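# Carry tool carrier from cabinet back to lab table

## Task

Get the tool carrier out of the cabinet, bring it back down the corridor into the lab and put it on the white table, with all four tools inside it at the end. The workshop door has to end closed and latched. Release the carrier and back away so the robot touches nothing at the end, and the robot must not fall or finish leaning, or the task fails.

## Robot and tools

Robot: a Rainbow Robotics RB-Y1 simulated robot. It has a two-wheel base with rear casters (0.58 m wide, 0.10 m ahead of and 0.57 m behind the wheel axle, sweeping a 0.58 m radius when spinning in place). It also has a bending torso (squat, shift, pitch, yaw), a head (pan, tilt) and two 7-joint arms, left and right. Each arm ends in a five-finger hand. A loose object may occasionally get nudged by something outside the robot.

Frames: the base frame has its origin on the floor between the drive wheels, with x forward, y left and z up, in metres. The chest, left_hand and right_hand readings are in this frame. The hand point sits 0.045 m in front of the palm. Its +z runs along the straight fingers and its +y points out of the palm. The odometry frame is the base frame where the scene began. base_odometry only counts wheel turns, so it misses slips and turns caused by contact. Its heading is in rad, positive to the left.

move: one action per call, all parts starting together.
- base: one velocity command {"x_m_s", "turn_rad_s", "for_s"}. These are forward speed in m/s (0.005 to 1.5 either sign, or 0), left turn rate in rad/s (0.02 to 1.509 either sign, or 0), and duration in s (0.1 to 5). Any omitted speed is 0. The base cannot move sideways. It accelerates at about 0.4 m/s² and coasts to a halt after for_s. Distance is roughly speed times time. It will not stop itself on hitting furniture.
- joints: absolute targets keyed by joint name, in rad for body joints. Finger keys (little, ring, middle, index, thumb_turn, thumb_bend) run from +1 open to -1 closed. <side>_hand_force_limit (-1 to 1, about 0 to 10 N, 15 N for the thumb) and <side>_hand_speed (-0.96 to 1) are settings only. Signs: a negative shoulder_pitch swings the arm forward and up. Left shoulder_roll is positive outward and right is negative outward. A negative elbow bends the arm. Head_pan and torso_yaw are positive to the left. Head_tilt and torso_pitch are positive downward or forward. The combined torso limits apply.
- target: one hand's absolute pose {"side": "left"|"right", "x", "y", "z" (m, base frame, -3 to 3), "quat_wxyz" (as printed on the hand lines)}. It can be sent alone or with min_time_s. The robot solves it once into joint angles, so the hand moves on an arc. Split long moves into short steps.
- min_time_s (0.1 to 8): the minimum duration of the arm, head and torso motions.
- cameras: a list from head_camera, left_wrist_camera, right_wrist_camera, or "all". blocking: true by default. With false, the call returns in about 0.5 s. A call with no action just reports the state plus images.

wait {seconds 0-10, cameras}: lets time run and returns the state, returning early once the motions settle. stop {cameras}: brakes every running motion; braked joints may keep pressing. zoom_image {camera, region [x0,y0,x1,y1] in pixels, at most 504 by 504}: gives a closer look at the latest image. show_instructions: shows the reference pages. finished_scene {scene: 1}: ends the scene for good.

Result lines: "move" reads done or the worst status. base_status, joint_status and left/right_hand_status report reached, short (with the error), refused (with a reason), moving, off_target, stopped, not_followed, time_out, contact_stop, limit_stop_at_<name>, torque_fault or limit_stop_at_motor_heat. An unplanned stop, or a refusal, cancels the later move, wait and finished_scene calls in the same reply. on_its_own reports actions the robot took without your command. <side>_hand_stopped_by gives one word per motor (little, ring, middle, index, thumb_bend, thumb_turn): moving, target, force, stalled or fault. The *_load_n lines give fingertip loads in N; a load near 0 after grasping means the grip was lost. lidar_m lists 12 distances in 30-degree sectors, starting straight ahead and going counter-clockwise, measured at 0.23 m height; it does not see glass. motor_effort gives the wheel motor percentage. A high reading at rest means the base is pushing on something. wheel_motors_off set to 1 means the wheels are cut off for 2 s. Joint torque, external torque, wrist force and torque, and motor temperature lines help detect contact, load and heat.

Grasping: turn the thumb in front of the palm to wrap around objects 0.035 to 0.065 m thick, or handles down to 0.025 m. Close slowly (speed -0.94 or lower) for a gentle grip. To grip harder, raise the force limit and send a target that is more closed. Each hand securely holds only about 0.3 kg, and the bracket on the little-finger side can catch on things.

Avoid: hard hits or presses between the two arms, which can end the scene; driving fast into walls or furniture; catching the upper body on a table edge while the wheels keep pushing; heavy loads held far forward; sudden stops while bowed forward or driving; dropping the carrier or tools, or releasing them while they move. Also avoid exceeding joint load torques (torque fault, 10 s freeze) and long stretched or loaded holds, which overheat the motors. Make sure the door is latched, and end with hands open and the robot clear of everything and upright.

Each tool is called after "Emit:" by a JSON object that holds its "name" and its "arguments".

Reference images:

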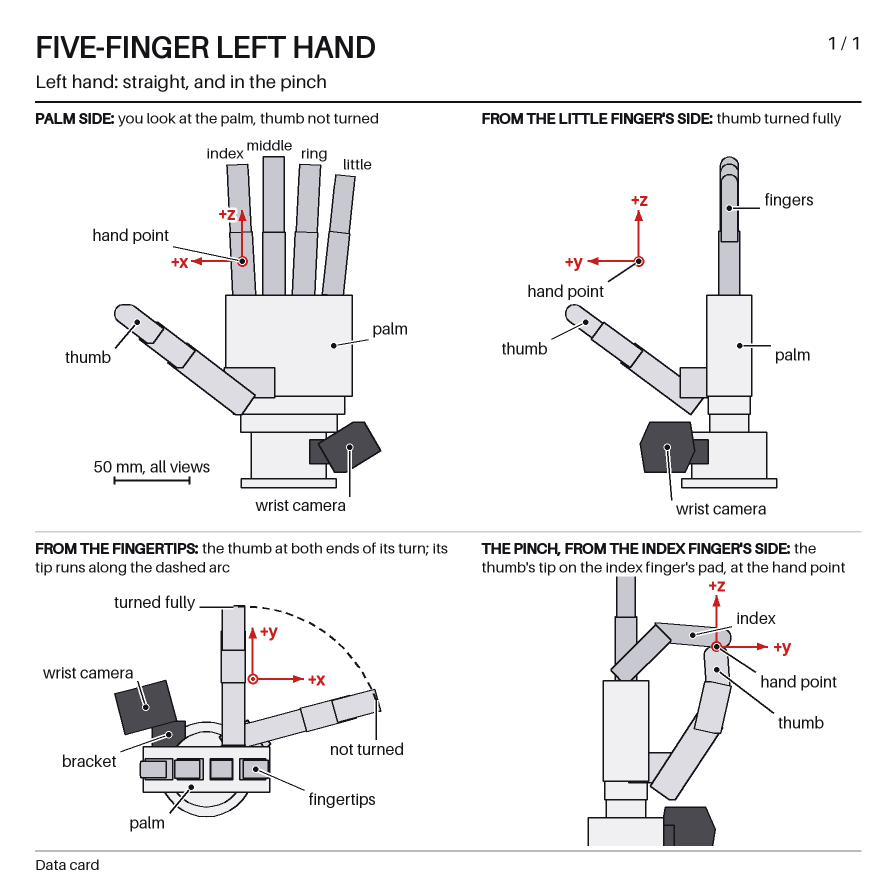

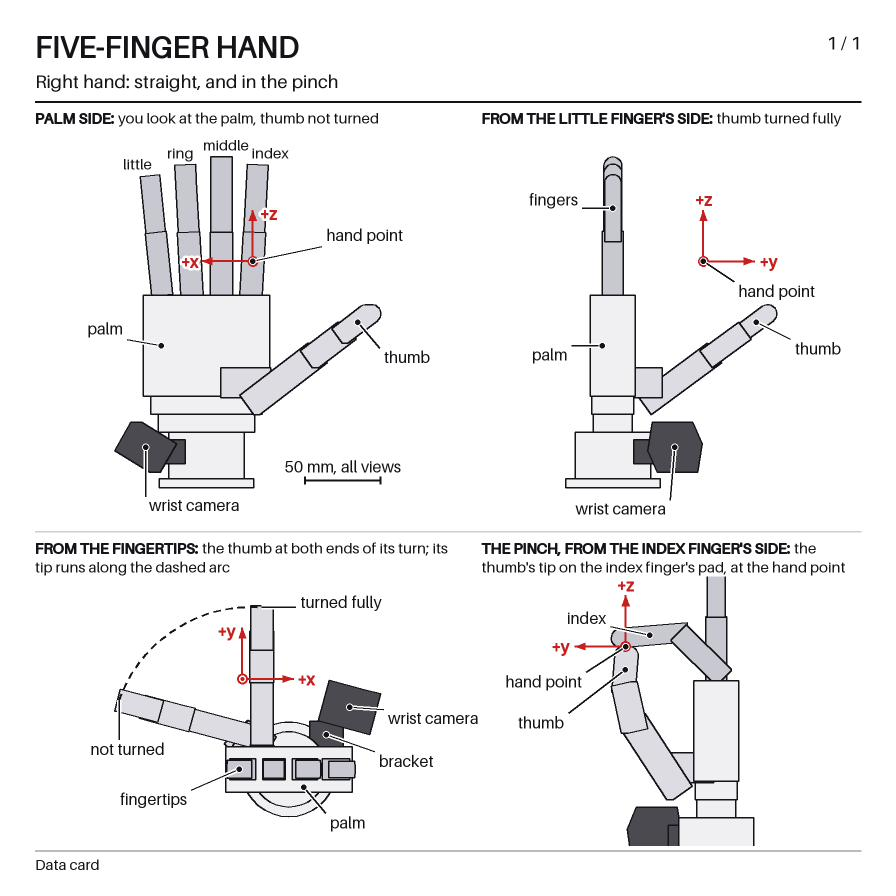

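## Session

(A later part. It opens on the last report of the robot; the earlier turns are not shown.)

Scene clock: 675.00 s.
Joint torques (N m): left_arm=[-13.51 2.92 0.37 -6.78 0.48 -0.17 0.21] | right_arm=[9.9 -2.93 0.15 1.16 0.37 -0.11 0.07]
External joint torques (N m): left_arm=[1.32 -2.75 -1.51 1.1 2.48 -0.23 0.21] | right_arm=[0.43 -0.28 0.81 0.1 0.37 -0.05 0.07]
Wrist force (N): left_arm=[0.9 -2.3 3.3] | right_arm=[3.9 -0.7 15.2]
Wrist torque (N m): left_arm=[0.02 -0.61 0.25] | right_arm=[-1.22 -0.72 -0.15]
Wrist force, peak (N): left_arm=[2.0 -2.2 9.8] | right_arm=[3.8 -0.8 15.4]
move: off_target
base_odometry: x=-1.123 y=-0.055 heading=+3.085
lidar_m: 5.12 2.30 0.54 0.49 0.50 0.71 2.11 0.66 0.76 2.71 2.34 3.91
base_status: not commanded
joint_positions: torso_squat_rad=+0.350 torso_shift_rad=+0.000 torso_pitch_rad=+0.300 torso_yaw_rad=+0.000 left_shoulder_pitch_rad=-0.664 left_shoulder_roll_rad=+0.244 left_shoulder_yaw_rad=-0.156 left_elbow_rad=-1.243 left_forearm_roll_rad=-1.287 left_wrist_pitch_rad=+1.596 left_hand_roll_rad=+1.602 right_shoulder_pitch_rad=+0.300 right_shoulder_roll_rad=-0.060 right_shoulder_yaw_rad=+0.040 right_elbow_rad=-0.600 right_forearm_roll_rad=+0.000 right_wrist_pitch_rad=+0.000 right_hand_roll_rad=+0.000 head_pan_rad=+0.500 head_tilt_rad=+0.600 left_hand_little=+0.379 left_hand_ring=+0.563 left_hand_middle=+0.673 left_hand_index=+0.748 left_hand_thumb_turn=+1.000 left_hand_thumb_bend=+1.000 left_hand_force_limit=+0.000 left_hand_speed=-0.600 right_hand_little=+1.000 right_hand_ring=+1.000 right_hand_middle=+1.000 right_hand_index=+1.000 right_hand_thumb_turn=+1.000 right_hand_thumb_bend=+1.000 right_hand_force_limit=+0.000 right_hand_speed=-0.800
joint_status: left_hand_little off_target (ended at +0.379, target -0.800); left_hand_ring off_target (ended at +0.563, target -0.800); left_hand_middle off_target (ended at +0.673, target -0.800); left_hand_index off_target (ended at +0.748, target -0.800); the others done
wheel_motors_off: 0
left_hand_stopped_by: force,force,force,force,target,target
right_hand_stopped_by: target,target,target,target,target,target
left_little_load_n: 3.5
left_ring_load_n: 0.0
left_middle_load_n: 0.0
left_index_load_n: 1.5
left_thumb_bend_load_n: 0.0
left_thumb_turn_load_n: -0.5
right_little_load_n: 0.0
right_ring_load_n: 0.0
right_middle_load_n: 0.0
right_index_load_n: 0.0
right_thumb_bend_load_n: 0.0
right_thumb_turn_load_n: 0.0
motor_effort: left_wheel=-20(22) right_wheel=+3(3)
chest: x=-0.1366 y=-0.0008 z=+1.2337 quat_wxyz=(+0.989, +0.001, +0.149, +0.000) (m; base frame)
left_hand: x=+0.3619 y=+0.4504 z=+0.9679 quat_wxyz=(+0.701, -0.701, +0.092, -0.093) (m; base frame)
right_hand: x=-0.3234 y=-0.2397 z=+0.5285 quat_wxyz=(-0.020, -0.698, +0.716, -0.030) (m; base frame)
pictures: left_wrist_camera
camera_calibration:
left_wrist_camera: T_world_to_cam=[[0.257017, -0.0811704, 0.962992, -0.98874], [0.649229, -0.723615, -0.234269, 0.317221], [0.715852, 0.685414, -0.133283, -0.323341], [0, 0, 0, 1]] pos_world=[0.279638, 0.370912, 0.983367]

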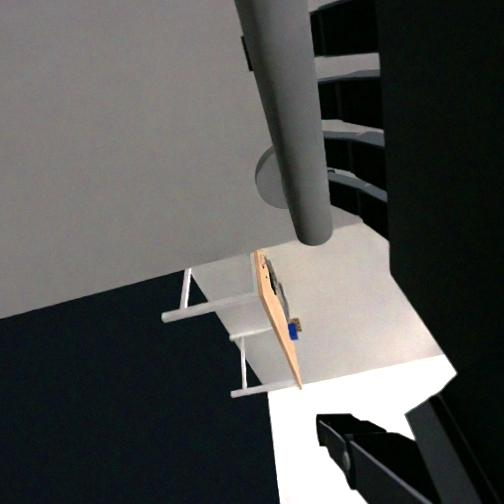

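Emit:
{"name": "move", "arguments": {"target": {"side": "left", "x": 0.362, "y": 0.456, "z": 0.985, "quat_wxyz": [0.7011, -0.7011, 0.0923, -0.0923]}, "min_time_s": 0.6}}

Emit:
{"name": "move", "arguments": {"joints": {"left_hand_index": 0.3, "left_hand_middle": 0.3, "left_hand_ring": 0.3, "left_hand_little": 0.3, "left_hand_speed": -0.6}, "cameras": ["left_wrist_camera"]}}

Scene clock: 679.90 s.
Joint torques (N m): left_arm=[-14.31 7.52 3.44 -8.49 -1.42 0.22 -0.36] | right_arm=[9.99 -2.41 -0.84 1.28 0.33 -0.25 0.04]
External joint torques (N m): left_arm=[0.5 1.58 1.36 -0.53 0.58 0.28 -0.37] | right_arm=[0.52 0.24 -0.18 0.22 0.33 -0.19 0.04]
Wrist force (N): left_arm=[2.7 4.0 3.0] | right_arm=[3.7 -0.9 15.3]
Wrist torque (N m): left_arm=[-0.22 -0.63 0.00] | right_arm=[-1.25 -0.69 -0.17]
Wrist force, peak (N): left_arm=[2.8 4.3 3.4] | right_arm=[3.9 -0.9 15.4]
move: done
base_odometry: x=-1.123 y=-0.055 heading=+3.085
lidar_m: 5.13 2.31 0.53 0.49 0.50 0.72 2.12 0.65 0.76 2.71 2.33 3.91
base_status: not commanded
joint_positions: torso_squat_rad=+0.350 torso_shift_rad=+0.000 torso_pitch_rad=+0.300 torso_yaw_rad=+0.000 left_shoulder_pitch_rad=-0.657 left_shoulder_roll_rad=+0.262 left_shoulder_yaw_rad=-0.145 left_elbow_rad=-1.310 left_forearm_roll_rad=-1.279 left_wrist_pitch_rad=+1.600 left_hand_roll_rad=+1.542 right_shoulder_pitch_rad=+0.300 right_shoulder_roll_rad=-0.060 right_shoulder_yaw_rad=+0.040 right_elbow_rad=-0.600 right_forearm_roll_rad=+0.000 right_wrist_pitch_rad=+0.000 right_hand_roll_rad=+0.000 head_pan_rad=+0.500 head_tilt_rad=+0.600 left_hand_little=+0.378 left_hand_ring=+0.563 left_hand_middle=+0.673 left_hand_index=+0.747 left_hand_thumb_turn=+1.000 left_hand_thumb_bend=+1.000 left_hand_force_limit=+0.000 left_hand_speed=-0.600 right_hand_little=+1.000 right_hand_ring=+1.000 right_hand_middle=+1.000 right_hand_index=+1.000 right_hand_thumb_turn=+1.000 right_hand_thumb_bend=+1.000 right_hand_force_limit=+0.000 right_hand_speed=-0.800
joint_status: all done
wheel_motors_off: 0
left_hand_stopped_by: force,force,force,force,target,target
right_hand_stopped_by: target,target,target,target,target,target
left_little_load_n: 0.0
left_ring_load_n: 0.0
left_middle_load_n: 0.0
left_index_load_n: 0.0
left_thumb_bend_load_n: 0.0
left_thumb_turn_load_n: -0.5
right_little_load_n: 0.0
right_ring_load_n: 0.0
right_middle_load_n: 0.0
right_index_load_n: 0.0
right_thumb_bend_load_n: 0.0
right_thumb_turn_load_n: 0.0
motor_effort: left_wheel=-20(21) right_wheel=+3(3)
chest: x=-0.1366 y=-0.0008 z=+1.2337 quat_wxyz=(+0.989, +0.001, +0.149, +0.000) (m; base frame)
left_hand: x=+0.3622 y=+0.4557 z=+0.9849 quat_wxyz=(+0.702, -0.700, +0.091, -0.092) (m; base frame)
left_hand_status: reached (checked arc, planned for 0.6 s): 0 mm and 0.2 deg off.
right_hand: x=-0.3234 y=-0.2397 z=+0.5285 quat_wxyz=(-0.020, -0.698, +0.716, -0.030) (m; base frame)
pictures: none

Scene clock: 680.63 s.
Joint torques (N m): left_arm=[-14.12 5.06 2.84 -7.68 -1.12 -0.09 -0.22] | right_arm=[10.36 -2.79 -0.34 1.08 0.24 -0.14 0.26]
External joint torques (N m): left_arm=[0.68 -0.89 0.76 0.28 0.88 -0.03 -0.22] | right_arm=[0.89 -0.14 0.32 0.02 0.24 -0.08 0.26]
Wrist force (N): left_arm=[0.8 3.4 2.0] | right_arm=[3.8 -0.8 15.3]
Wrist torque (N m): left_arm=[-0.11 -0.76 -0.04] | right_arm=[-1.22 -0.70 -0.16]
Wrist force, peak (N): left_arm=[4.8 -0.2 10.4] | right_arm=[3.9 -0.9 15.4]
move: off_target
base_odometry: x=-1.123 y=-0.055 heading=+3.085
lidar_m: 5.13 2.30 0.53 0.48 0.50 0.72 2.11 0.65 0.76 2.71 2.35 3.90
base_status: not commanded
joint_positions: torso_squat_rad=+0.350 torso_shift_rad=+0.000 torso_pitch_rad=+0.300 torso_yaw_rad=+0.000 left_shoulder_pitch_rad=-0.657 left_shoulder_roll_rad=+0.263 left_shoulder_yaw_rad=-0.145 left_elbow_rad=-1.311 left_forearm_roll_rad=-1.279 left_wrist_pitch_rad=+1.600 left_hand_roll_rad=+1.542 right_shoulder_pitch_rad=+0.300 right_shoulder_roll_rad=-0.060 right_shoulder_yaw_rad=+0.040 right_elbow_rad=-0.600 right_forearm_roll_rad=+0.000 right_wrist_pitch_rad=+0.000 right_hand_roll_rad=+0.000 head_pan_rad=+0.500 head_tilt_rad=+0.600 left_hand_little=+0.300 left_hand_ring=+0.300 left_hand_middle=+0.310 left_hand_index=+0.422 left_hand_thumb_turn=+1.000 left_hand_thumb_bend=+1.000 left_hand_force_limit=+0.000 left_hand_speed=-0.600 right_hand_little=+1.000 right_hand_ring=+1.000 right_hand_middle=+1.000 right_hand_index=+1.000 right_hand_thumb_turn=+1.000 right_hand_thumb_bend=+1.000 right_hand_force_limit=+0.000 right_hand_speed=-0.800
joint_status: left_hand_index off_target (ended at +0.422, target +0.300); the others done
wheel_motors_off: 0
left_hand_stopped_by: target,target,force,force,target,target
right_hand_stopped_by: target,target,target,target,target,target
left_little_load_n: 0.0
left_ring_load_n: 0.0
left_middle_load_n: 0.0
left_index_load_n: 0.0
left_thumb_bend_load_n: 0.0
left_thumb_turn_load_n: -0.5
right_little_load_n: 0.0
right_ring_load_n: 0.0
right_middle_load_n: 0.0
right_index_load_n: 0.0
right_thumb_bend_load_n: 0.0
right_thumb_turn_load_n: 0.0
motor_effort: left_wheel=-21(21) right_wheel=+3(3)
chest: x=-0.1366 y=-0.0008 z=+1.2337 quat_wxyz=(+0.989, +0.001, +0.149, +0.000) (m; base frame)
left_hand: x=+0.3621 y=+0.4561 z=+0.9851 quat_wxyz=(+0.702, -0.700, +0.091, -0.092) (m; base frame)
right_hand: x=-0.3234 y=-0.2397 z=+0.5285 quat_wxyz=(-0.020, -0.698, +0.716, -0.030) (m; base frame)
pictures: left_wrist_camera
camera_calibration:
left_wrist_camera: T_world_to_cam=[[0.255858, -0.0834917, 0.963102, -1.00361], [0.651923, -0.720733, -0.235671, 0.324323], [0.713816, 0.688167, -0.129975, -0.328929], [0, 0, 0, 1]] pos_world=[0.280144, 0.376315, 1.00026]

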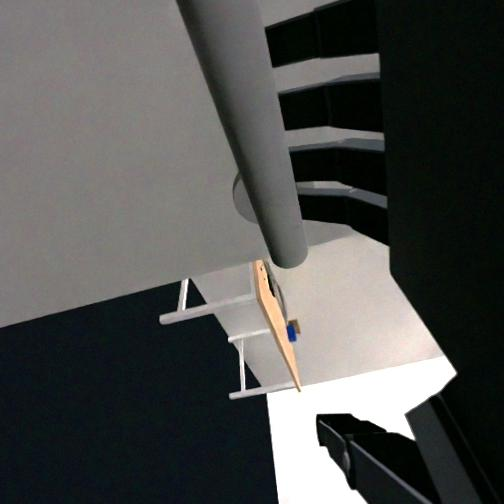

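Emit:
{"name": "move", "arguments": {"target": {"side": "left", "x": 0.362, "y": 0.46, "z": 1.003, "quat_wxyz": [0.7011, -0.7011, 0.0923, -0.0923]}, "min_time_s": 0.5}}

Emit:
{"name": "move", "arguments": {"target": {"side": "left", "x": 0.362, "y": 0.476, "z": 1.0, "quat_wxyz": [0.7011, -0.7011, 0.0923, -0.0923]}, "min_time_s": 0.5}}

Emit:
{"name": "move", "arguments": {"target": {"side": "left", "x": 0.362, "y": 0.476, "z": 0.974, "quat_wxyz": [0.7011, -0.7011, 0.0923, -0.0923]}, "min_time_s": 0.7}}

Emit:
{"name": "move", "arguments": {"joints": {"left_hand_index": -0.3, "left_hand_middle": -0.3, "left_hand_ring": -0.3, "left_hand_little": -0.3, "left_hand_speed": -0.6}, "cameras": ["left_wrist_camera", "head_camera"]}}

Scene clock: 687.67 s.
Joint torques (N m): left_arm=[-14.43 7.37 3.23 -8.58 -1.49 0.22 -0.31] | right_arm=[9.97 -2.89 -0.64 1.15 0.26 -0.07 0.32]
External joint torques (N m): left_arm=[0.34 1.19 0.97 -0.57 0.5 0.42 -0.31] | right_arm=[0.5 -0.24 0.02 0.08 0.26 -0.01 0.31]
Wrist force (N): left_arm=[3.1 4.1 2.8] | right_arm=[3.8 -0.8 15.3]
Wrist torque (N m): left_arm=[-0.23 -0.76 0.06] | right_arm=[-1.23 -0.71 -0.15]
Wrist force, peak (N): left_arm=[3.1 4.6 3.3] | right_arm=[4.0 -0.8 15.4]
move: done
base_odometry: x=-1.123 y=-0.055 heading=+3.085
lidar_m: 5.13 2.31 0.52 0.48 0.50 0.72 2.11 0.66 0.75 2.72 2.33 3.90
base_status: not commanded
joint_positions: torso_squat_rad=+0.350 torso_shift_rad=+0.000 torso_pitch_rad=+0.300 torso_yaw_rad=+0.000 left_shoulder_pitch_rad=-0.652 left_shoulder_roll_rad=+0.279 left_shoulder_yaw_rad=-0.133 left_elbow_rad=-1.383 left_forearm_roll_rad=-1.268 left_wrist_pitch_rad=+1.605 left_hand_roll_rad=+1.476 right_shoulder_pitch_rad=+0.300 right_shoulder_roll_rad=-0.060 right_shoulder_yaw_rad=+0.040 right_elbow_rad=-0.600 right_forearm_roll_rad=+0.000 right_wrist_pitch_rad=+0.000 right_hand_roll_rad=+0.000 head_pan_rad=+0.500 head_tilt_rad=+0.600 left_hand_little=+0.300 left_hand_ring=+0.300 left_hand_middle=+0.310 left_hand_index=+0.422 left_hand_thumb_turn=+1.000 left_hand_thumb_bend=+1.000 left_hand_force_limit=+0.000 left_hand_speed=-0.600 right_hand_little=+1.000 right_hand_ring=+1.000 right_hand_middle=+1.000 right_hand_index=+1.000 right_hand_thumb_turn=+1.000 right_hand_thumb_bend=+1.000 right_hand_force_limit=+0.000 right_hand_speed=-0.800
joint_status: all done
wheel_motors_off: 0
left_hand_stopped_by: target,target,force,force,target,target
right_hand_stopped_by: target,target,target,target,target,target
left_little_load_n: 0.0
left_ring_load_n: 0.0
left_middle_load_n: 0.0
left_index_load_n: 0.0
left_thumb_bend_load_n: 0.0
left_thumb_turn_load_n: -0.5
right_little_load_n: 0.0
right_ring_load_n: 0.0
right_middle_load_n: 0.0
right_index_load_n: 0.0
right_thumb_bend_load_n: 0.0
right_thumb_turn_load_n: 0.0
motor_effort: left_wheel=-19(21) right_wheel=+3(3)
chest: x=-0.1366 y=-0.0008 z=+1.2337 quat_wxyz=(+0.989, +0.001, +0.149, +0.000) (m; base frame)
left_hand: x=+0.3621 y=+0.4599 z=+1.0028 quat_wxyz=(+0.702, -0.700, +0.091, -0.092) (m; base frame)
left_hand_status: reached (checked arc, planned for 0.5 s): 0 mm and 0.3 deg off.
right_hand: x=-0.3234 y=-0.2397 z=+0.5285 quat_wxyz=(-0.020, -0.698, +0.716, -0.030) (m; base frame)
pictures: none

Scene clock: 688.83 s.
Joint torques (N m): left_arm=[-13.73 8.85 4.05 -8.45 -1.41 -0.01 0.39] | right_arm=[10.46 -2.43 -1.21 1.19 0.22 -0.13 0.3]
External joint torques (N m): left_arm=[0.85 2.05 1.59 -0.43 0.58 0.16 0.39] | right_arm=[0.99 0.22 -0.56 0.12 0.22 -0.08 0.3]
Wrist force (N): left_arm=[2.9 3.8 2.7] | right_arm=[3.8 -0.7 15.5]
Wrist torque (N m): left_arm=[-0.27 -0.70 0.15] | right_arm=[-1.24 -0.71 -0.16]
Wrist force, peak (N): left_arm=[4.0 2.0 -4.1] | right_arm=[3.8 -0.7 15.5]
move: done
base_odometry: x=-1.123 y=-0.055 heading=+3.085
lidar_m: 5.13 2.31 0.53 0.50 0.51 0.71 2.11 0.66 0.75 2.72 2.34 3.91
base_status: not commanded
joint_positions: torso_squat_rad=+0.350 torso_shift_rad=+0.000 torso_pitch_rad=+0.300 torso_yaw_rad=+0.000 left_shoulder_pitch_rad=-0.636 left_shoulder_roll_rad=+0.305 left_shoulder_yaw_rad=-0.114 left_elbow_rad=-1.386 left_forearm_roll_rad=-1.245 left_wrist_pitch_rad=+1.576 left_hand_roll_rad=+1.482 right_shoulder_pitch_rad=+0.300 right_shoulder_roll_rad=-0.060 right_shoulder_yaw_rad=+0.040 right_elbow_rad=-0.600 right_forearm_roll_rad=+0.000 right_wrist_pitch_rad=+0.000 right_hand_roll_rad=+0.000 head_pan_rad=+0.500 head_tilt_rad=+0.600 left_hand_little=+0.300 left_hand_ring=+0.300 left_hand_middle=+0.310 left_hand_index=+0.422 left_hand_thumb_turn=+1.000 left_hand_thumb_bend=+1.000 left_hand_force_limit=+0.000 left_hand_speed=-0.600 right_hand_little=+1.000 right_hand_ring=+1.000 right_hand_middle=+1.000 right_hand_index=+1.000 right_hand_thumb_turn=+1.000 right_hand_thumb_bend=+1.000 right_hand_force_limit=+0.000 right_hand_speed=-0.800
joint_status: all done
wheel_motors_off: 0
left_hand_stopped_by: target,target,force,force,target,target
right_hand_stopped_by: target,target,target,target,target,target
left_little_load_n: 0.0
left_ring_load_n: 0.0
left_middle_load_n: 0.0
left_index_load_n: 0.0
left_thumb_bend_load_n: 0.0
left_thumb_turn_load_n: -0.5
right_little_load_n: 0.0
right_ring_load_n: 0.0
right_middle_load_n: 0.0
right_index_load_n: 0.0
right_thumb_bend_load_n: 0.0
right_thumb_turn_load_n: 0.0
motor_effort: left_wheel=-21(21) right_wheel=+3(3)
chest: x=-0.1366 y=-0.0007 z=+1.2337 quat_wxyz=(+0.989, +0.001, +0.149, +0.000) (m; base frame)
left_hand: x=+0.3616 y=+0.4752 z=+1.0005 quat_wxyz=(+0.701, -0.701, +0.092, -0.092) (m; base frame)
left_hand_status: reached (checked arc, planned for 0.5 s): 1 mm and 0.0 deg off.
right_hand: x=-0.3234 y=-0.2397 z=+0.5285 quat_wxyz=(-0.020, -0.698, +0.716, -0.030) (m; base frame)
pictures: none

Scene clock: 689.87 s.
Joint torques (N m): left_arm=[-17.83 5.08 -0.45 -8.44 -1.41 -2 0.44] | right_arm=[9.87 -3.13 -0.43 0.89 0.21 -0.17 0.1]
External joint torques (N m): left_arm=[-3.23 -1.68 -2.71 -0.52 0.59 -2.02 0.44] | right_arm=[0.39 -0.49 0.23 -0.17 0.2 -0.12 0.1]
Wrist force (N): left_arm=[-5.5 2.3 1.9] | right_arm=[3.7 -0.7 15.2]
Wrist torque (N m): left_arm=[-0.15 -0.99 -0.10] | right_arm=[-1.21 -0.68 -0.15]
Wrist force, peak (N): left_arm=[-6.2 2.1 1.6] | right_arm=[3.8 -1.0 15.4]
move: done
base_odometry: x=-1.123 y=-0.055 heading=+3.085
lidar_m: 5.13 2.30 0.53 0.49 0.50 0.71 2.11 0.65 0.77 2.71 2.34 3.90
base_status: not commanded
joint_positions: torso_squat_rad=+0.350 torso_shift_rad=+0.000 torso_pitch_rad=+0.300 torso_yaw_rad=+0.000 left_shoulder_pitch_rad=-0.642 left_shoulder_roll_rad=+0.292 left_shoulder_yaw_rad=-0.124 left_elbow_rad=-1.277 left_forearm_roll_rad=-1.254 left_wrist_pitch_rad=+1.557 left_hand_roll_rad=+1.582 right_shoulder_pitch_rad=+0.300 right_shoulder_roll_rad=-0.060 right_shoulder_yaw_rad=+0.040 right_elbow_rad=-0.600 right_forearm_roll_rad=+0.000 right_wrist_pitch_rad=+0.000 right_hand_roll_rad=+0.000 head_pan_rad=+0.500 head_tilt_rad=+0.600 left_hand_little=+0.300 left_hand_ring=+0.300 left_hand_middle=+0.310 left_hand_index=+0.422 left_hand_thumb_turn=+1.000 left_hand_thumb_bend=+1.000 left_hand_force_limit=+0.000 left_hand_speed=-0.600 right_hand_little=+1.000 right_hand_ring=+1.000 right_hand_middle=+1.000 right_hand_index=+1.000 right_hand_thumb_turn=+1.000 right_hand_thumb_bend=+1.000 right_hand_force_limit=+0.000 right_hand_speed=-0.800
joint_status: all done
wheel_motors_off: 0
left_hand_stopped_by: target,target,force,force,target,target
right_hand_stopped_by: target,target,target,target,target,target
left_little_load_n: 0.0
left_ring_load_n: 0.0
left_middle_load_n: 0.0
left_index_load_n: 0.5
left_thumb_bend_load_n: 0.0
left_thumb_turn_load_n: 0.0
right_little_load_n: 0.0
right_ring_load_n: 0.0
right_middle_load_n: 0.0
right_index_load_n: 0.0
right_thumb_bend_load_n: 0.0
right_thumb_turn_load_n: 0.0
motor_effort: left_wheel=-20(21) right_wheel=+3(3)
chest: x=-0.1366 y=-0.0008 z=+1.2337 quat_wxyz=(+0.989, +0.001, +0.149, +0.000) (m; base frame)
left_hand: x=+0.3613 y=+0.4767 z=+0.9740 quat_wxyz=(+0.701, -0.701, +0.092, -0.092) (m; base frame)
left_hand_status: reached (checked arc, planned for 0.7 s): 1 mm and 0.1 deg off.
right_hand: x=-0.3233 y=-0.2397 z=+0.5285 quat_wxyz=(-0.020, -0.698, +0.716, -0.030) (m; base frame)
pictures: none

Scene clock: 690.93 s.
Joint torques (N m): left_arm=[-15.15 5.65 1.07 -7.67 -1.17 0.34 0.36] | right_arm=[10.24 -3.11 -0.17 1.27 0.18 -0.18 0.05]
External joint torques (N m): left_arm=[-0.54 -1.1 -1.19 0.24 0.82 0.34 0.35] | right_arm=[0.77 -0.47 0.49 0.2 0.18 -0.13 0.04]
Wrist force (N): left_arm=[2.8 2.4 2.8] | right_arm=[3.8 -0.9 15.3]
Wrist torque (N m): left_arm=[-0.22 -0.56 0.10] | right_arm=[-1.26 -0.72 -0.16]
Wrist force, peak (N): left_arm=[3.7 0.6 10.0] | right_arm=[3.8 -0.9 15.4]
move: off_target
base_odometry: x=-1.123 y=-0.055 heading=+3.085
lidar_m: 5.13 2.30 0.51 0.48 0.49 0.72 2.12 0.65 0.75 2.74 2.34 3.92
base_status: not commanded
joint_positions: torso_squat_rad=+0.350 torso_shift_rad=+0.000 torso_pitch_rad=+0.300 torso_yaw_rad=+0.000 left_shoulder_pitch_rad=-0.643 left_shoulder_roll_rad=+0.292 left_shoulder_yaw_rad=-0.125 left_elbow_rad=-1.277 left_forearm_roll_rad=-1.254 left_wrist_pitch_rad=+1.556 left_hand_roll_rad=+1.582 right_shoulder_pitch_rad=+0.300 right_shoulder_roll_rad=-0.060 right_shoulder_yaw_rad=+0.040 right_elbow_rad=-0.600 right_forearm_roll_rad=+0.000 right_wrist_pitch_rad=+0.000 right_hand_roll_rad=+0.000 head_pan_rad=+0.500 head_tilt_rad=+0.600 left_hand_little=-0.300 left_hand_ring=-0.300 left_hand_middle=-0.299 left_hand_index=+0.279 left_hand_thumb_turn=+1.000 left_hand_thumb_bend=+1.000 left_hand_force_limit=+0.000 left_hand_speed=-0.600 right_hand_little=+1.000 right_hand_ring=+1.000 right_hand_middle=+1.000 right_hand_index=+1.000 right_hand_thumb_turn=+1.000 right_hand_thumb_bend=+1.000 right_hand_force_limit=+0.000 right_hand_speed=-0.800
joint_status: left_hand_index off_target (ended at +0.279, target -0.300); the others done
wheel_motors_off: 0
left_hand_stopped_by: target,target,target,force,target,target
right_hand_stopped_by: target,target,target,target,target,target
left_little_load_n: 0.0
left_ring_load_n: 0.0
left_middle_load_n: 2.5
left_index_load_n: -3.5
left_thumb_bend_load_n: 0.0
left_thumb_turn_load_n: 0.0
right_little_load_n: 0.0
right_ring_load_n: 0.0
right_middle_load_n: 0.0
right_index_load_n: 0.0
right_thumb_bend_load_n: 0.0
right_thumb_turn_load_n: 0.0
motor_effort: left_wheel=-20(21) right_wheel=+3(3)
chest: x=-0.1366 y=-0.0007 z=+1.2337 quat_wxyz=(+0.989, +0.001, +0.149, +0.000) (m; base frame)
left_hand: x=+0.3619 y=+0.4763 z=+0.9742 quat_wxyz=(+0.701, -0.701, +0.092, -0.092) (m; base frame)
right_hand: x=-0.3233 y=-0.2397 z=+0.5285 quat_wxyz=(-0.020, -0.698, +0.716, -0.030) (m; base frame)
pictures: head_camera, left_wrist_camera
camera_calibration:
head_camera: T_world_to_cam=[[0.503, -0.850676, -0.152781, 0.24192], [-0.678291, -0.278983, -0.679772, 0.979423], [0.535643, 0.445555, -0.717334, 0.985345], [0, 0, 0, 1]] pos_world=[0.014855, 0.0400118, 1.40957]
left_wrist_camera: T_world_to_cam=[[0.257806, -0.0808034, 0.962812, -0.993015], [0.649786, -0.722987, -0.234665, 0.337383], [0.715062, 0.68612, -0.133885, -0.339776], [0, 0, 0, 1]] pos_world=[0.279738, 0.396812, 0.989768]

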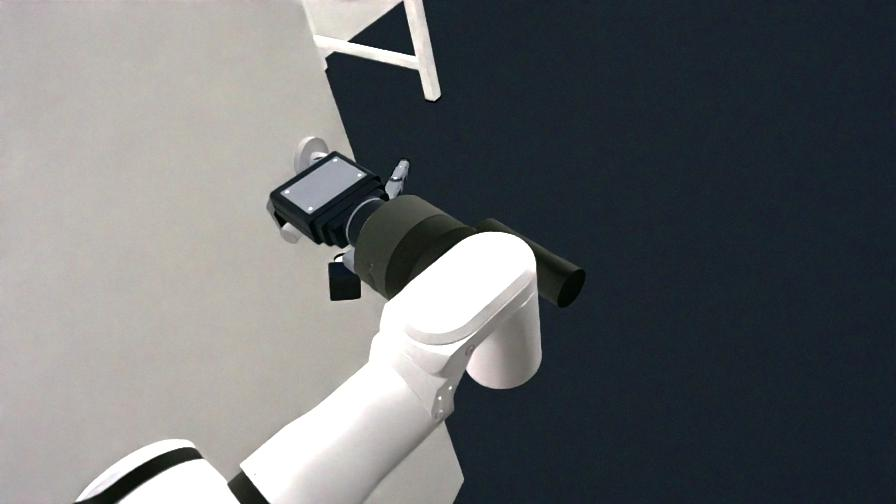

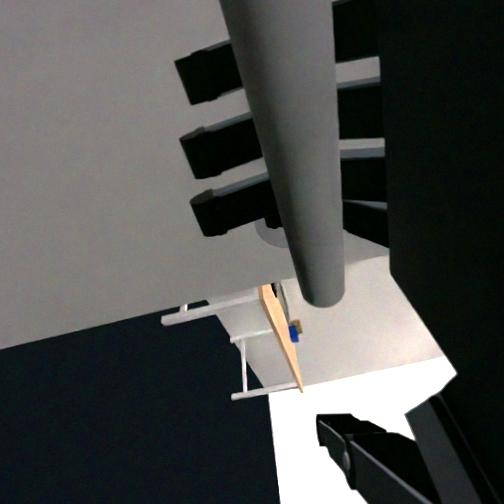

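Emit:
{"name": "move", "arguments": {"joints": {"left_hand_middle": -0.9, "left_hand_ring": -0.9, "left_hand_little": -0.9, "left_hand_index": 0.35}}}

Emit:
{"name": "move", "arguments": {"target": {"side": "left", "x": 0.344, "y": 0.315, "z": 0.974, "quat_wxyz": [0.6876, -0.6876, 0.1651, -0.1651]}, "min_time_s": 3, "cameras": ["left_wrist_camera", "head_camera"]}}

Scene clock: 704.53 s.
Joint torques (N m): left_arm=[-15.25 5.72 1 -7.7 -1.32 0.76 0.29] | right_arm=[10.03 -2.65 -0.92 1.49 0.21 -0.17 0.11]
External joint torques (N m): left_arm=[-0.64 -1.02 -1.26 0.22 0.67 0.74 0.29] | right_arm=[0.55 0 -0.26 0.42 0.2 -0.11 0.11]
Wrist force (N): left_arm=[2.5 3.3 5.6] | right_arm=[3.7 -0.8 15.2]
Wrist torque (N m): left_arm=[-0.29 0.26 -0.07] | right_arm=[-1.23 -0.69 -0.17]
Wrist force, peak (N): left_arm=[3.1 2.9 7.8] | right_arm=[3.8 -0.8 15.4]
move: off_target
base_odometry: x=-1.123 y=-0.055 heading=+3.085
lidar_m: 5.14 2.31 0.52 0.48 0.49 0.70 2.11 0.66 0.74 2.72 2.34 3.92
base_status: not commanded
joint_positions: torso_squat_rad=+0.350 torso_shift_rad=+0.000 torso_pitch_rad=+0.300 torso_yaw_rad=+0.000 left_shoulder_pitch_rad=-0.643 left_shoulder_roll_rad=+0.292 left_shoulder_yaw_rad=-0.125 left_elbow_rad=-1.277 left_forearm_roll_rad=-1.254 left_wrist_pitch_rad=+1.556 left_hand_roll_rad=+1.582 right_shoulder_pitch_rad=+0.300 right_shoulder_roll_rad=-0.060 right_shoulder_yaw_rad=+0.040 right_elbow_rad=-0.600 right_forearm_roll_rad=+0.000 right_wrist_pitch_rad=+0.000 right_hand_roll_rad=+0.000 head_pan_rad=+0.500 head_tilt_rad=+0.600 left_hand_little=-0.737 left_hand_ring=-0.552 left_hand_middle=-0.330 left_hand_index=+0.298 left_hand_thumb_turn=+1.000 left_hand_thumb_bend=+1.000 left_hand_force_limit=+0.000 left_hand_speed=-0.600 right_hand_little=+1.000 right_hand_ring=+1.000 right_hand_middle=+1.000 right_hand_index=+1.000 right_hand_thumb_turn=+1.000 right_hand_thumb_bend=+1.000 right_hand_force_limit=+0.000 right_hand_speed=-0.800
joint_status: left_hand_little off_target (ended at -0.737, target -0.900); left_hand_ring off_target (ended at -0.552, target -0.900); left_hand_middle off_target (ended at -0.330, target -0.900); left_hand_index off_target (ended at +0.298, target +0.350)
wheel_motors_off: 0
left_hand_stopped_by: force,force,force,stalled,target,target
right_hand_stopped_by: target,target,target,target,target,target
left_little_load_n: 6.5
left_ring_load_n: 6.0
left_middle_load_n: 3.0
left_index_load_n: -17.0
left_thumb_bend_load_n: 0.0
left_thumb_turn_load_n: 0.0
right_little_load_n: 0.0
right_ring_load_n: 0.0
right_middle_load_n: 0.0
right_index_load_n: 0.0
right_thumb_bend_load_n: 0.0
right_thumb_turn_load_n: 0.5
motor_effort: left_wheel=-21(21) right_wheel=+3(3)
chest: x=-0.1366 y=-0.0007 z=+1.2337 quat_wxyz=(+0.989, +0.001, +0.149, +0.000) (m; base frame)
left_hand: x=+0.3619 y=+0.4763 z=+0.9742 quat_wxyz=(+0.701, -0.701, +0.092, -0.092) (m; base frame)
right_hand: x=-0.3233 y=-0.2397 z=+0.5285 quat_wxyz=(-0.020, -0.698, +0.716, -0.030) (m; base frame)
pictures: none

Scene clock: 707.87 s.
Joint torques (N m): left_arm=[-17.93 -1.56 -2.65 -11.21 -3.62 -2.74 0.17] | right_arm=[9.56 -2.71 -0.51 1.29 0.31 -0.32 0.06]
External joint torques (N m): left_arm=[-5.54 -1.43 -3.67 -3.03 -1.64 -2.59 0.17] | right_arm=[0.09 -0.06 0.15 0.23 0.31 -0.26 0.05]
Wrist force (N): left_arm=[-5.9 10.6 3.0] | right_arm=[3.6 -0.9 15.3]
Wrist torque (N m): left_arm=[-0.32 -0.82 -0.29] | right_arm=[-1.26 -0.67 -0.18]
Wrist force, peak (N): left_arm=[-45.8 -4.3 -7.2] | right_arm=[3.8 -0.6 15.5]
move: done
base_odometry: x=-1.123 y=-0.055 heading=+3.085
lidar_m: 5.13 0.49 0.40 0.39 0.43 0.71 2.11 0.66 0.76 2.72 2.34 3.91
base_status: not commanded
joint_positions: torso_squat_rad=+0.350 torso_shift_rad=+0.000 torso_pitch_rad=+0.300 torso_yaw_rad=+0.000 left_shoulder_pitch_rad=-0.524 left_shoulder_roll_rad=+0.084 left_shoulder_yaw_rad=-0.383 left_elbow_rad=-1.493 left_forearm_roll_rad=-1.434 left_wrist_pitch_rad=+1.653 left_hand_roll_rad=+1.494 right_shoulder_pitch_rad=+0.300 right_shoulder_roll_rad=-0.060 right_shoulder_yaw_rad=+0.040 right_elbow_rad=-0.600 right_forearm_roll_rad=+0.000 right_wrist_pitch_rad=+0.000 right_hand_roll_rad=+0.000 head_pan_rad=+0.500 head_tilt_rad=+0.600 left_hand_little=-0.738 left_hand_ring=-0.553 left_hand_middle=-0.330 left_hand_index=+0.299 left_hand_thumb_turn=+1.000 left_hand_thumb_bend=+1.000 left_hand_force_limit=+0.000 left_hand_speed=-0.600 right_hand_little=+1.000 right_hand_ring=+1.000 right_hand_middle=+1.000 right_hand_index=+1.000 right_hand_thumb_turn=+1.000 right_hand_thumb_bend=+1.000 right_hand_force_limit=+0.000 right_hand_speed=-0.800
joint_status: all done
wheel_motors_off: 0
left_hand_stopped_by: force,force,force,stalled,target,target
right_hand_stopped_by: target,target,target,target,target,target
left_little_load_n: 0.0
left_ring_load_n: 0.5
left_middle_load_n: 4.0
left_index_load_n: -12.0
left_thumb_bend_load_n: 0.0
left_thumb_turn_load_n: 0.0
right_little_load_n: 0.0
right_ring_load_n: 0.0
right_middle_load_n: 0.0
right_index_load_n: 0.0
right_thumb_bend_load_n: 0.0
right_thumb_turn_load_n: 0.0
motor_effort: left_wheel=-11(25) right_wheel=+2(3)
chest: x=-0.1367 y=-0.0007 z=+1.2337 quat_wxyz=(+0.989, +0.000, +0.149, +0.000) (m; base frame)
left_hand: x=+0.3431 y=+0.3160 z=+0.9732 quat_wxyz=(+0.688, -0.688, +0.165, -0.164) (m; base frame)
left_hand_status: reached (checked arc, planned for 3.0 s): 2 mm and 0.2 deg off.
right_hand: x=-0.3233 y=-0.2397 z=+0.5285 quat_wxyz=(-0.020, -0.698, +0.716, -0.030) (m; base frame)
pictures: head_camera, left_wrist_camera
camera_calibration:
head_camera: T_world_to_cam=[[0.503147, -0.850616, -0.152629, 0.241836], [-0.678178, -0.279168, -0.679808, 0.979439], [0.535646, 0.445553, -0.717332, 0.985352], [0, 0, 0, 1]] pos_world=[0.014755, 0.0401115, 1.40957]
left_wrist_camera: T_world_to_cam=[[0.237601, -0.132011, 0.962351, -0.976509], [0.48683, -0.84113, -0.235579, 0.327588], [0.840561, 0.524475, -0.135586, -0.206865], [0, 0, 0, 1]] pos_world=[0.246422, 0.25513, 0.988869]

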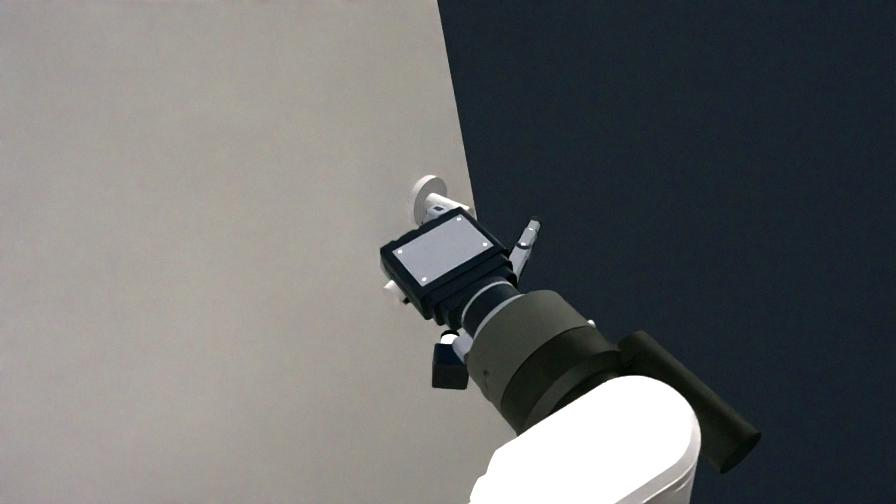

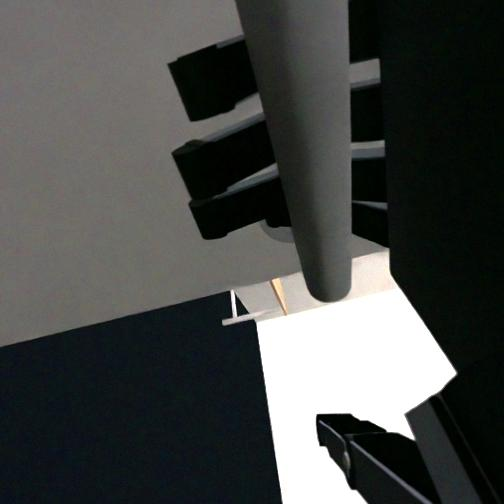

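Emit:
{"name": "move", "arguments": {"target": {"side": "left", "x": 0.316, "y": 0.205, "z": 0.974, "quat_wxyz": [0.6744, -0.6744, 0.2127, -0.2127]}, "min_time_s": 2.5, "cameras": ["left_wrist_camera", "head_camera"]}}

Scene clock: 754.80 s.
Joint torques (N m): left_arm=[-24.97 -10.68 -8.15 -10.39 -0.38 -12.63 1.08] | right_arm=[9.98 -2.54 -0.7 1.33 0.38 -0.37 -0.07]
External joint torques (N m): left_arm=[-14.04 -6.56 -8.81 -2.46 1.58 -12.46 1.08] | right_arm=[0.54 0.11 -0.04 0.28 0.38 -0.31 -0.07]
Wrist force (N): left_arm=[-44.1 1.1 -5.8] | right_arm=[3.8 -0.8 15.3]
Wrist torque (N m): left_arm=[-0.05 -1.31 -1.25] | right_arm=[-1.24 -0.70 -0.16]
Wrist force, peak (N): left_arm=[-67.6 -8.0 -11.6] | right_arm=[3.8 -0.9 15.5]
move: done
base_odometry: x=-1.123 y=-0.055 heading=+3.086
lidar_m: 5.13 0.38 0.32 0.32 0.37 0.72 2.11 0.63 0.76 2.73 2.34 3.90
base_status: not commanded
joint_positions: torso_squat_rad=+0.350 torso_shift_rad=-0.001 torso_pitch_rad=+0.299 torso_yaw_rad=+0.001 left_shoulder_pitch_rad=-0.508 left_shoulder_roll_rad=+0.002 left_shoulder_yaw_rad=-0.660 left_elbow_rad=-1.504 left_forearm_roll_rad=-1.485 left_wrist_pitch_rad=+1.796 left_hand_roll_rad=+1.485 right_shoulder_pitch_rad=+0.300 right_shoulder_roll_rad=-0.060 right_shoulder_yaw_rad=+0.040 right_elbow_rad=-0.600 right_forearm_roll_rad=+0.000 right_wrist_pitch_rad=+0.000 right_hand_roll_rad=+0.000 head_pan_rad=+0.500 head_tilt_rad=+0.600 left_hand_little=-0.738 left_hand_ring=-0.553 left_hand_middle=-0.330 left_hand_index=+0.299 left_hand_thumb_turn=+1.000 left_hand_thumb_bend=+1.000 left_hand_force_limit=+0.000 left_hand_speed=-0.600 right_hand_little=+1.000 right_hand_ring=+1.000 right_hand_middle=+1.000 right_hand_index=+1.000 right_hand_thumb_turn=+1.000 right_hand_thumb_bend=+1.000 right_hand_force_limit=+0.000 right_hand_speed=-0.800
joint_status: all done
wheel_motors_off: 0
left_hand_stopped_by: force,force,force,stalled,target,target
right_hand_stopped_by: target,target,target,target,target,target
left_little_load_n: 0.0
left_ring_load_n: 0.5
left_middle_load_n: 4.5
left_index_load_n: -14.5
left_thumb_bend_load_n: 0.0
left_thumb_turn_load_n: 0.0
right_little_load_n: 0.0
right_ring_load_n: 0.0
right_middle_load_n: 0.0
right_index_load_n: 0.0
right_thumb_bend_load_n: 0.0
right_thumb_turn_load_n: 0.0
motor_effort: left_wheel=-2(17) right_wheel=+2(3)
chest: x=-0.1374 y=-0.0005 z=+1.2337 quat_wxyz=(+0.989, +0.000, +0.149, +0.000) (m; base frame)
left_hand: x=+0.3137 y=+0.2083 z=+0.9732 quat_wxyz=(+0.676, -0.674, +0.212, -0.210) (m; base frame)
left_hand_status: reached (checked arc, planned for 2.5 s): 4 mm and 0.4 deg off.
right_hand: x=-0.3232 y=-0.2397 z=+0.5284 quat_wxyz=(-0.020, -0.698, +0.715, -0.030) (m; base frame)
pictures: head_camera, left_wrist_camera
camera_calibration:
head_camera: T_world_to_cam=[[0.503657, -0.85041, -0.152096, 0.241723], [-0.677394, -0.279487, -0.680459, 0.979937], [0.53616, 0.445747, -0.716828, 0.985162], [0, 0, 0, 1]] pos_world=[0.0138545, 0.0403106, 1.40976]
left_wrist_camera: T_world_to_cam=[[0.218028, -0.164912, 0.961908, -0.970342], [0.368106, -0.898926, -0.23755, 0.302509], [0.903859, 0.405877, -0.135286, -0.121025], [0, 0, 0, 1]] pos_world=[0.209596, 0.161033, 0.988868]

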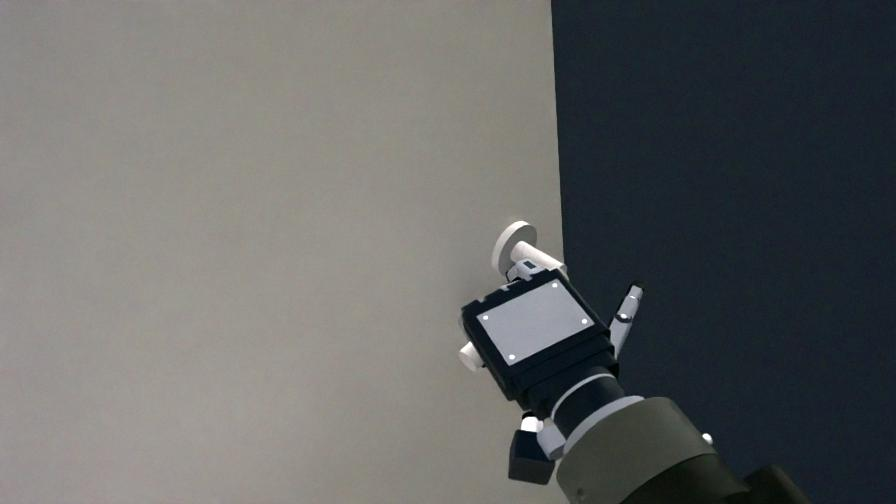

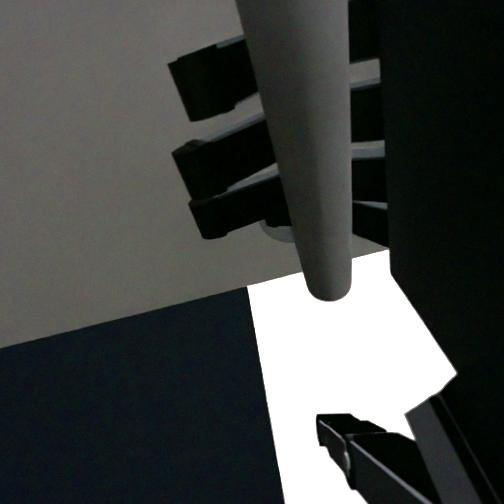

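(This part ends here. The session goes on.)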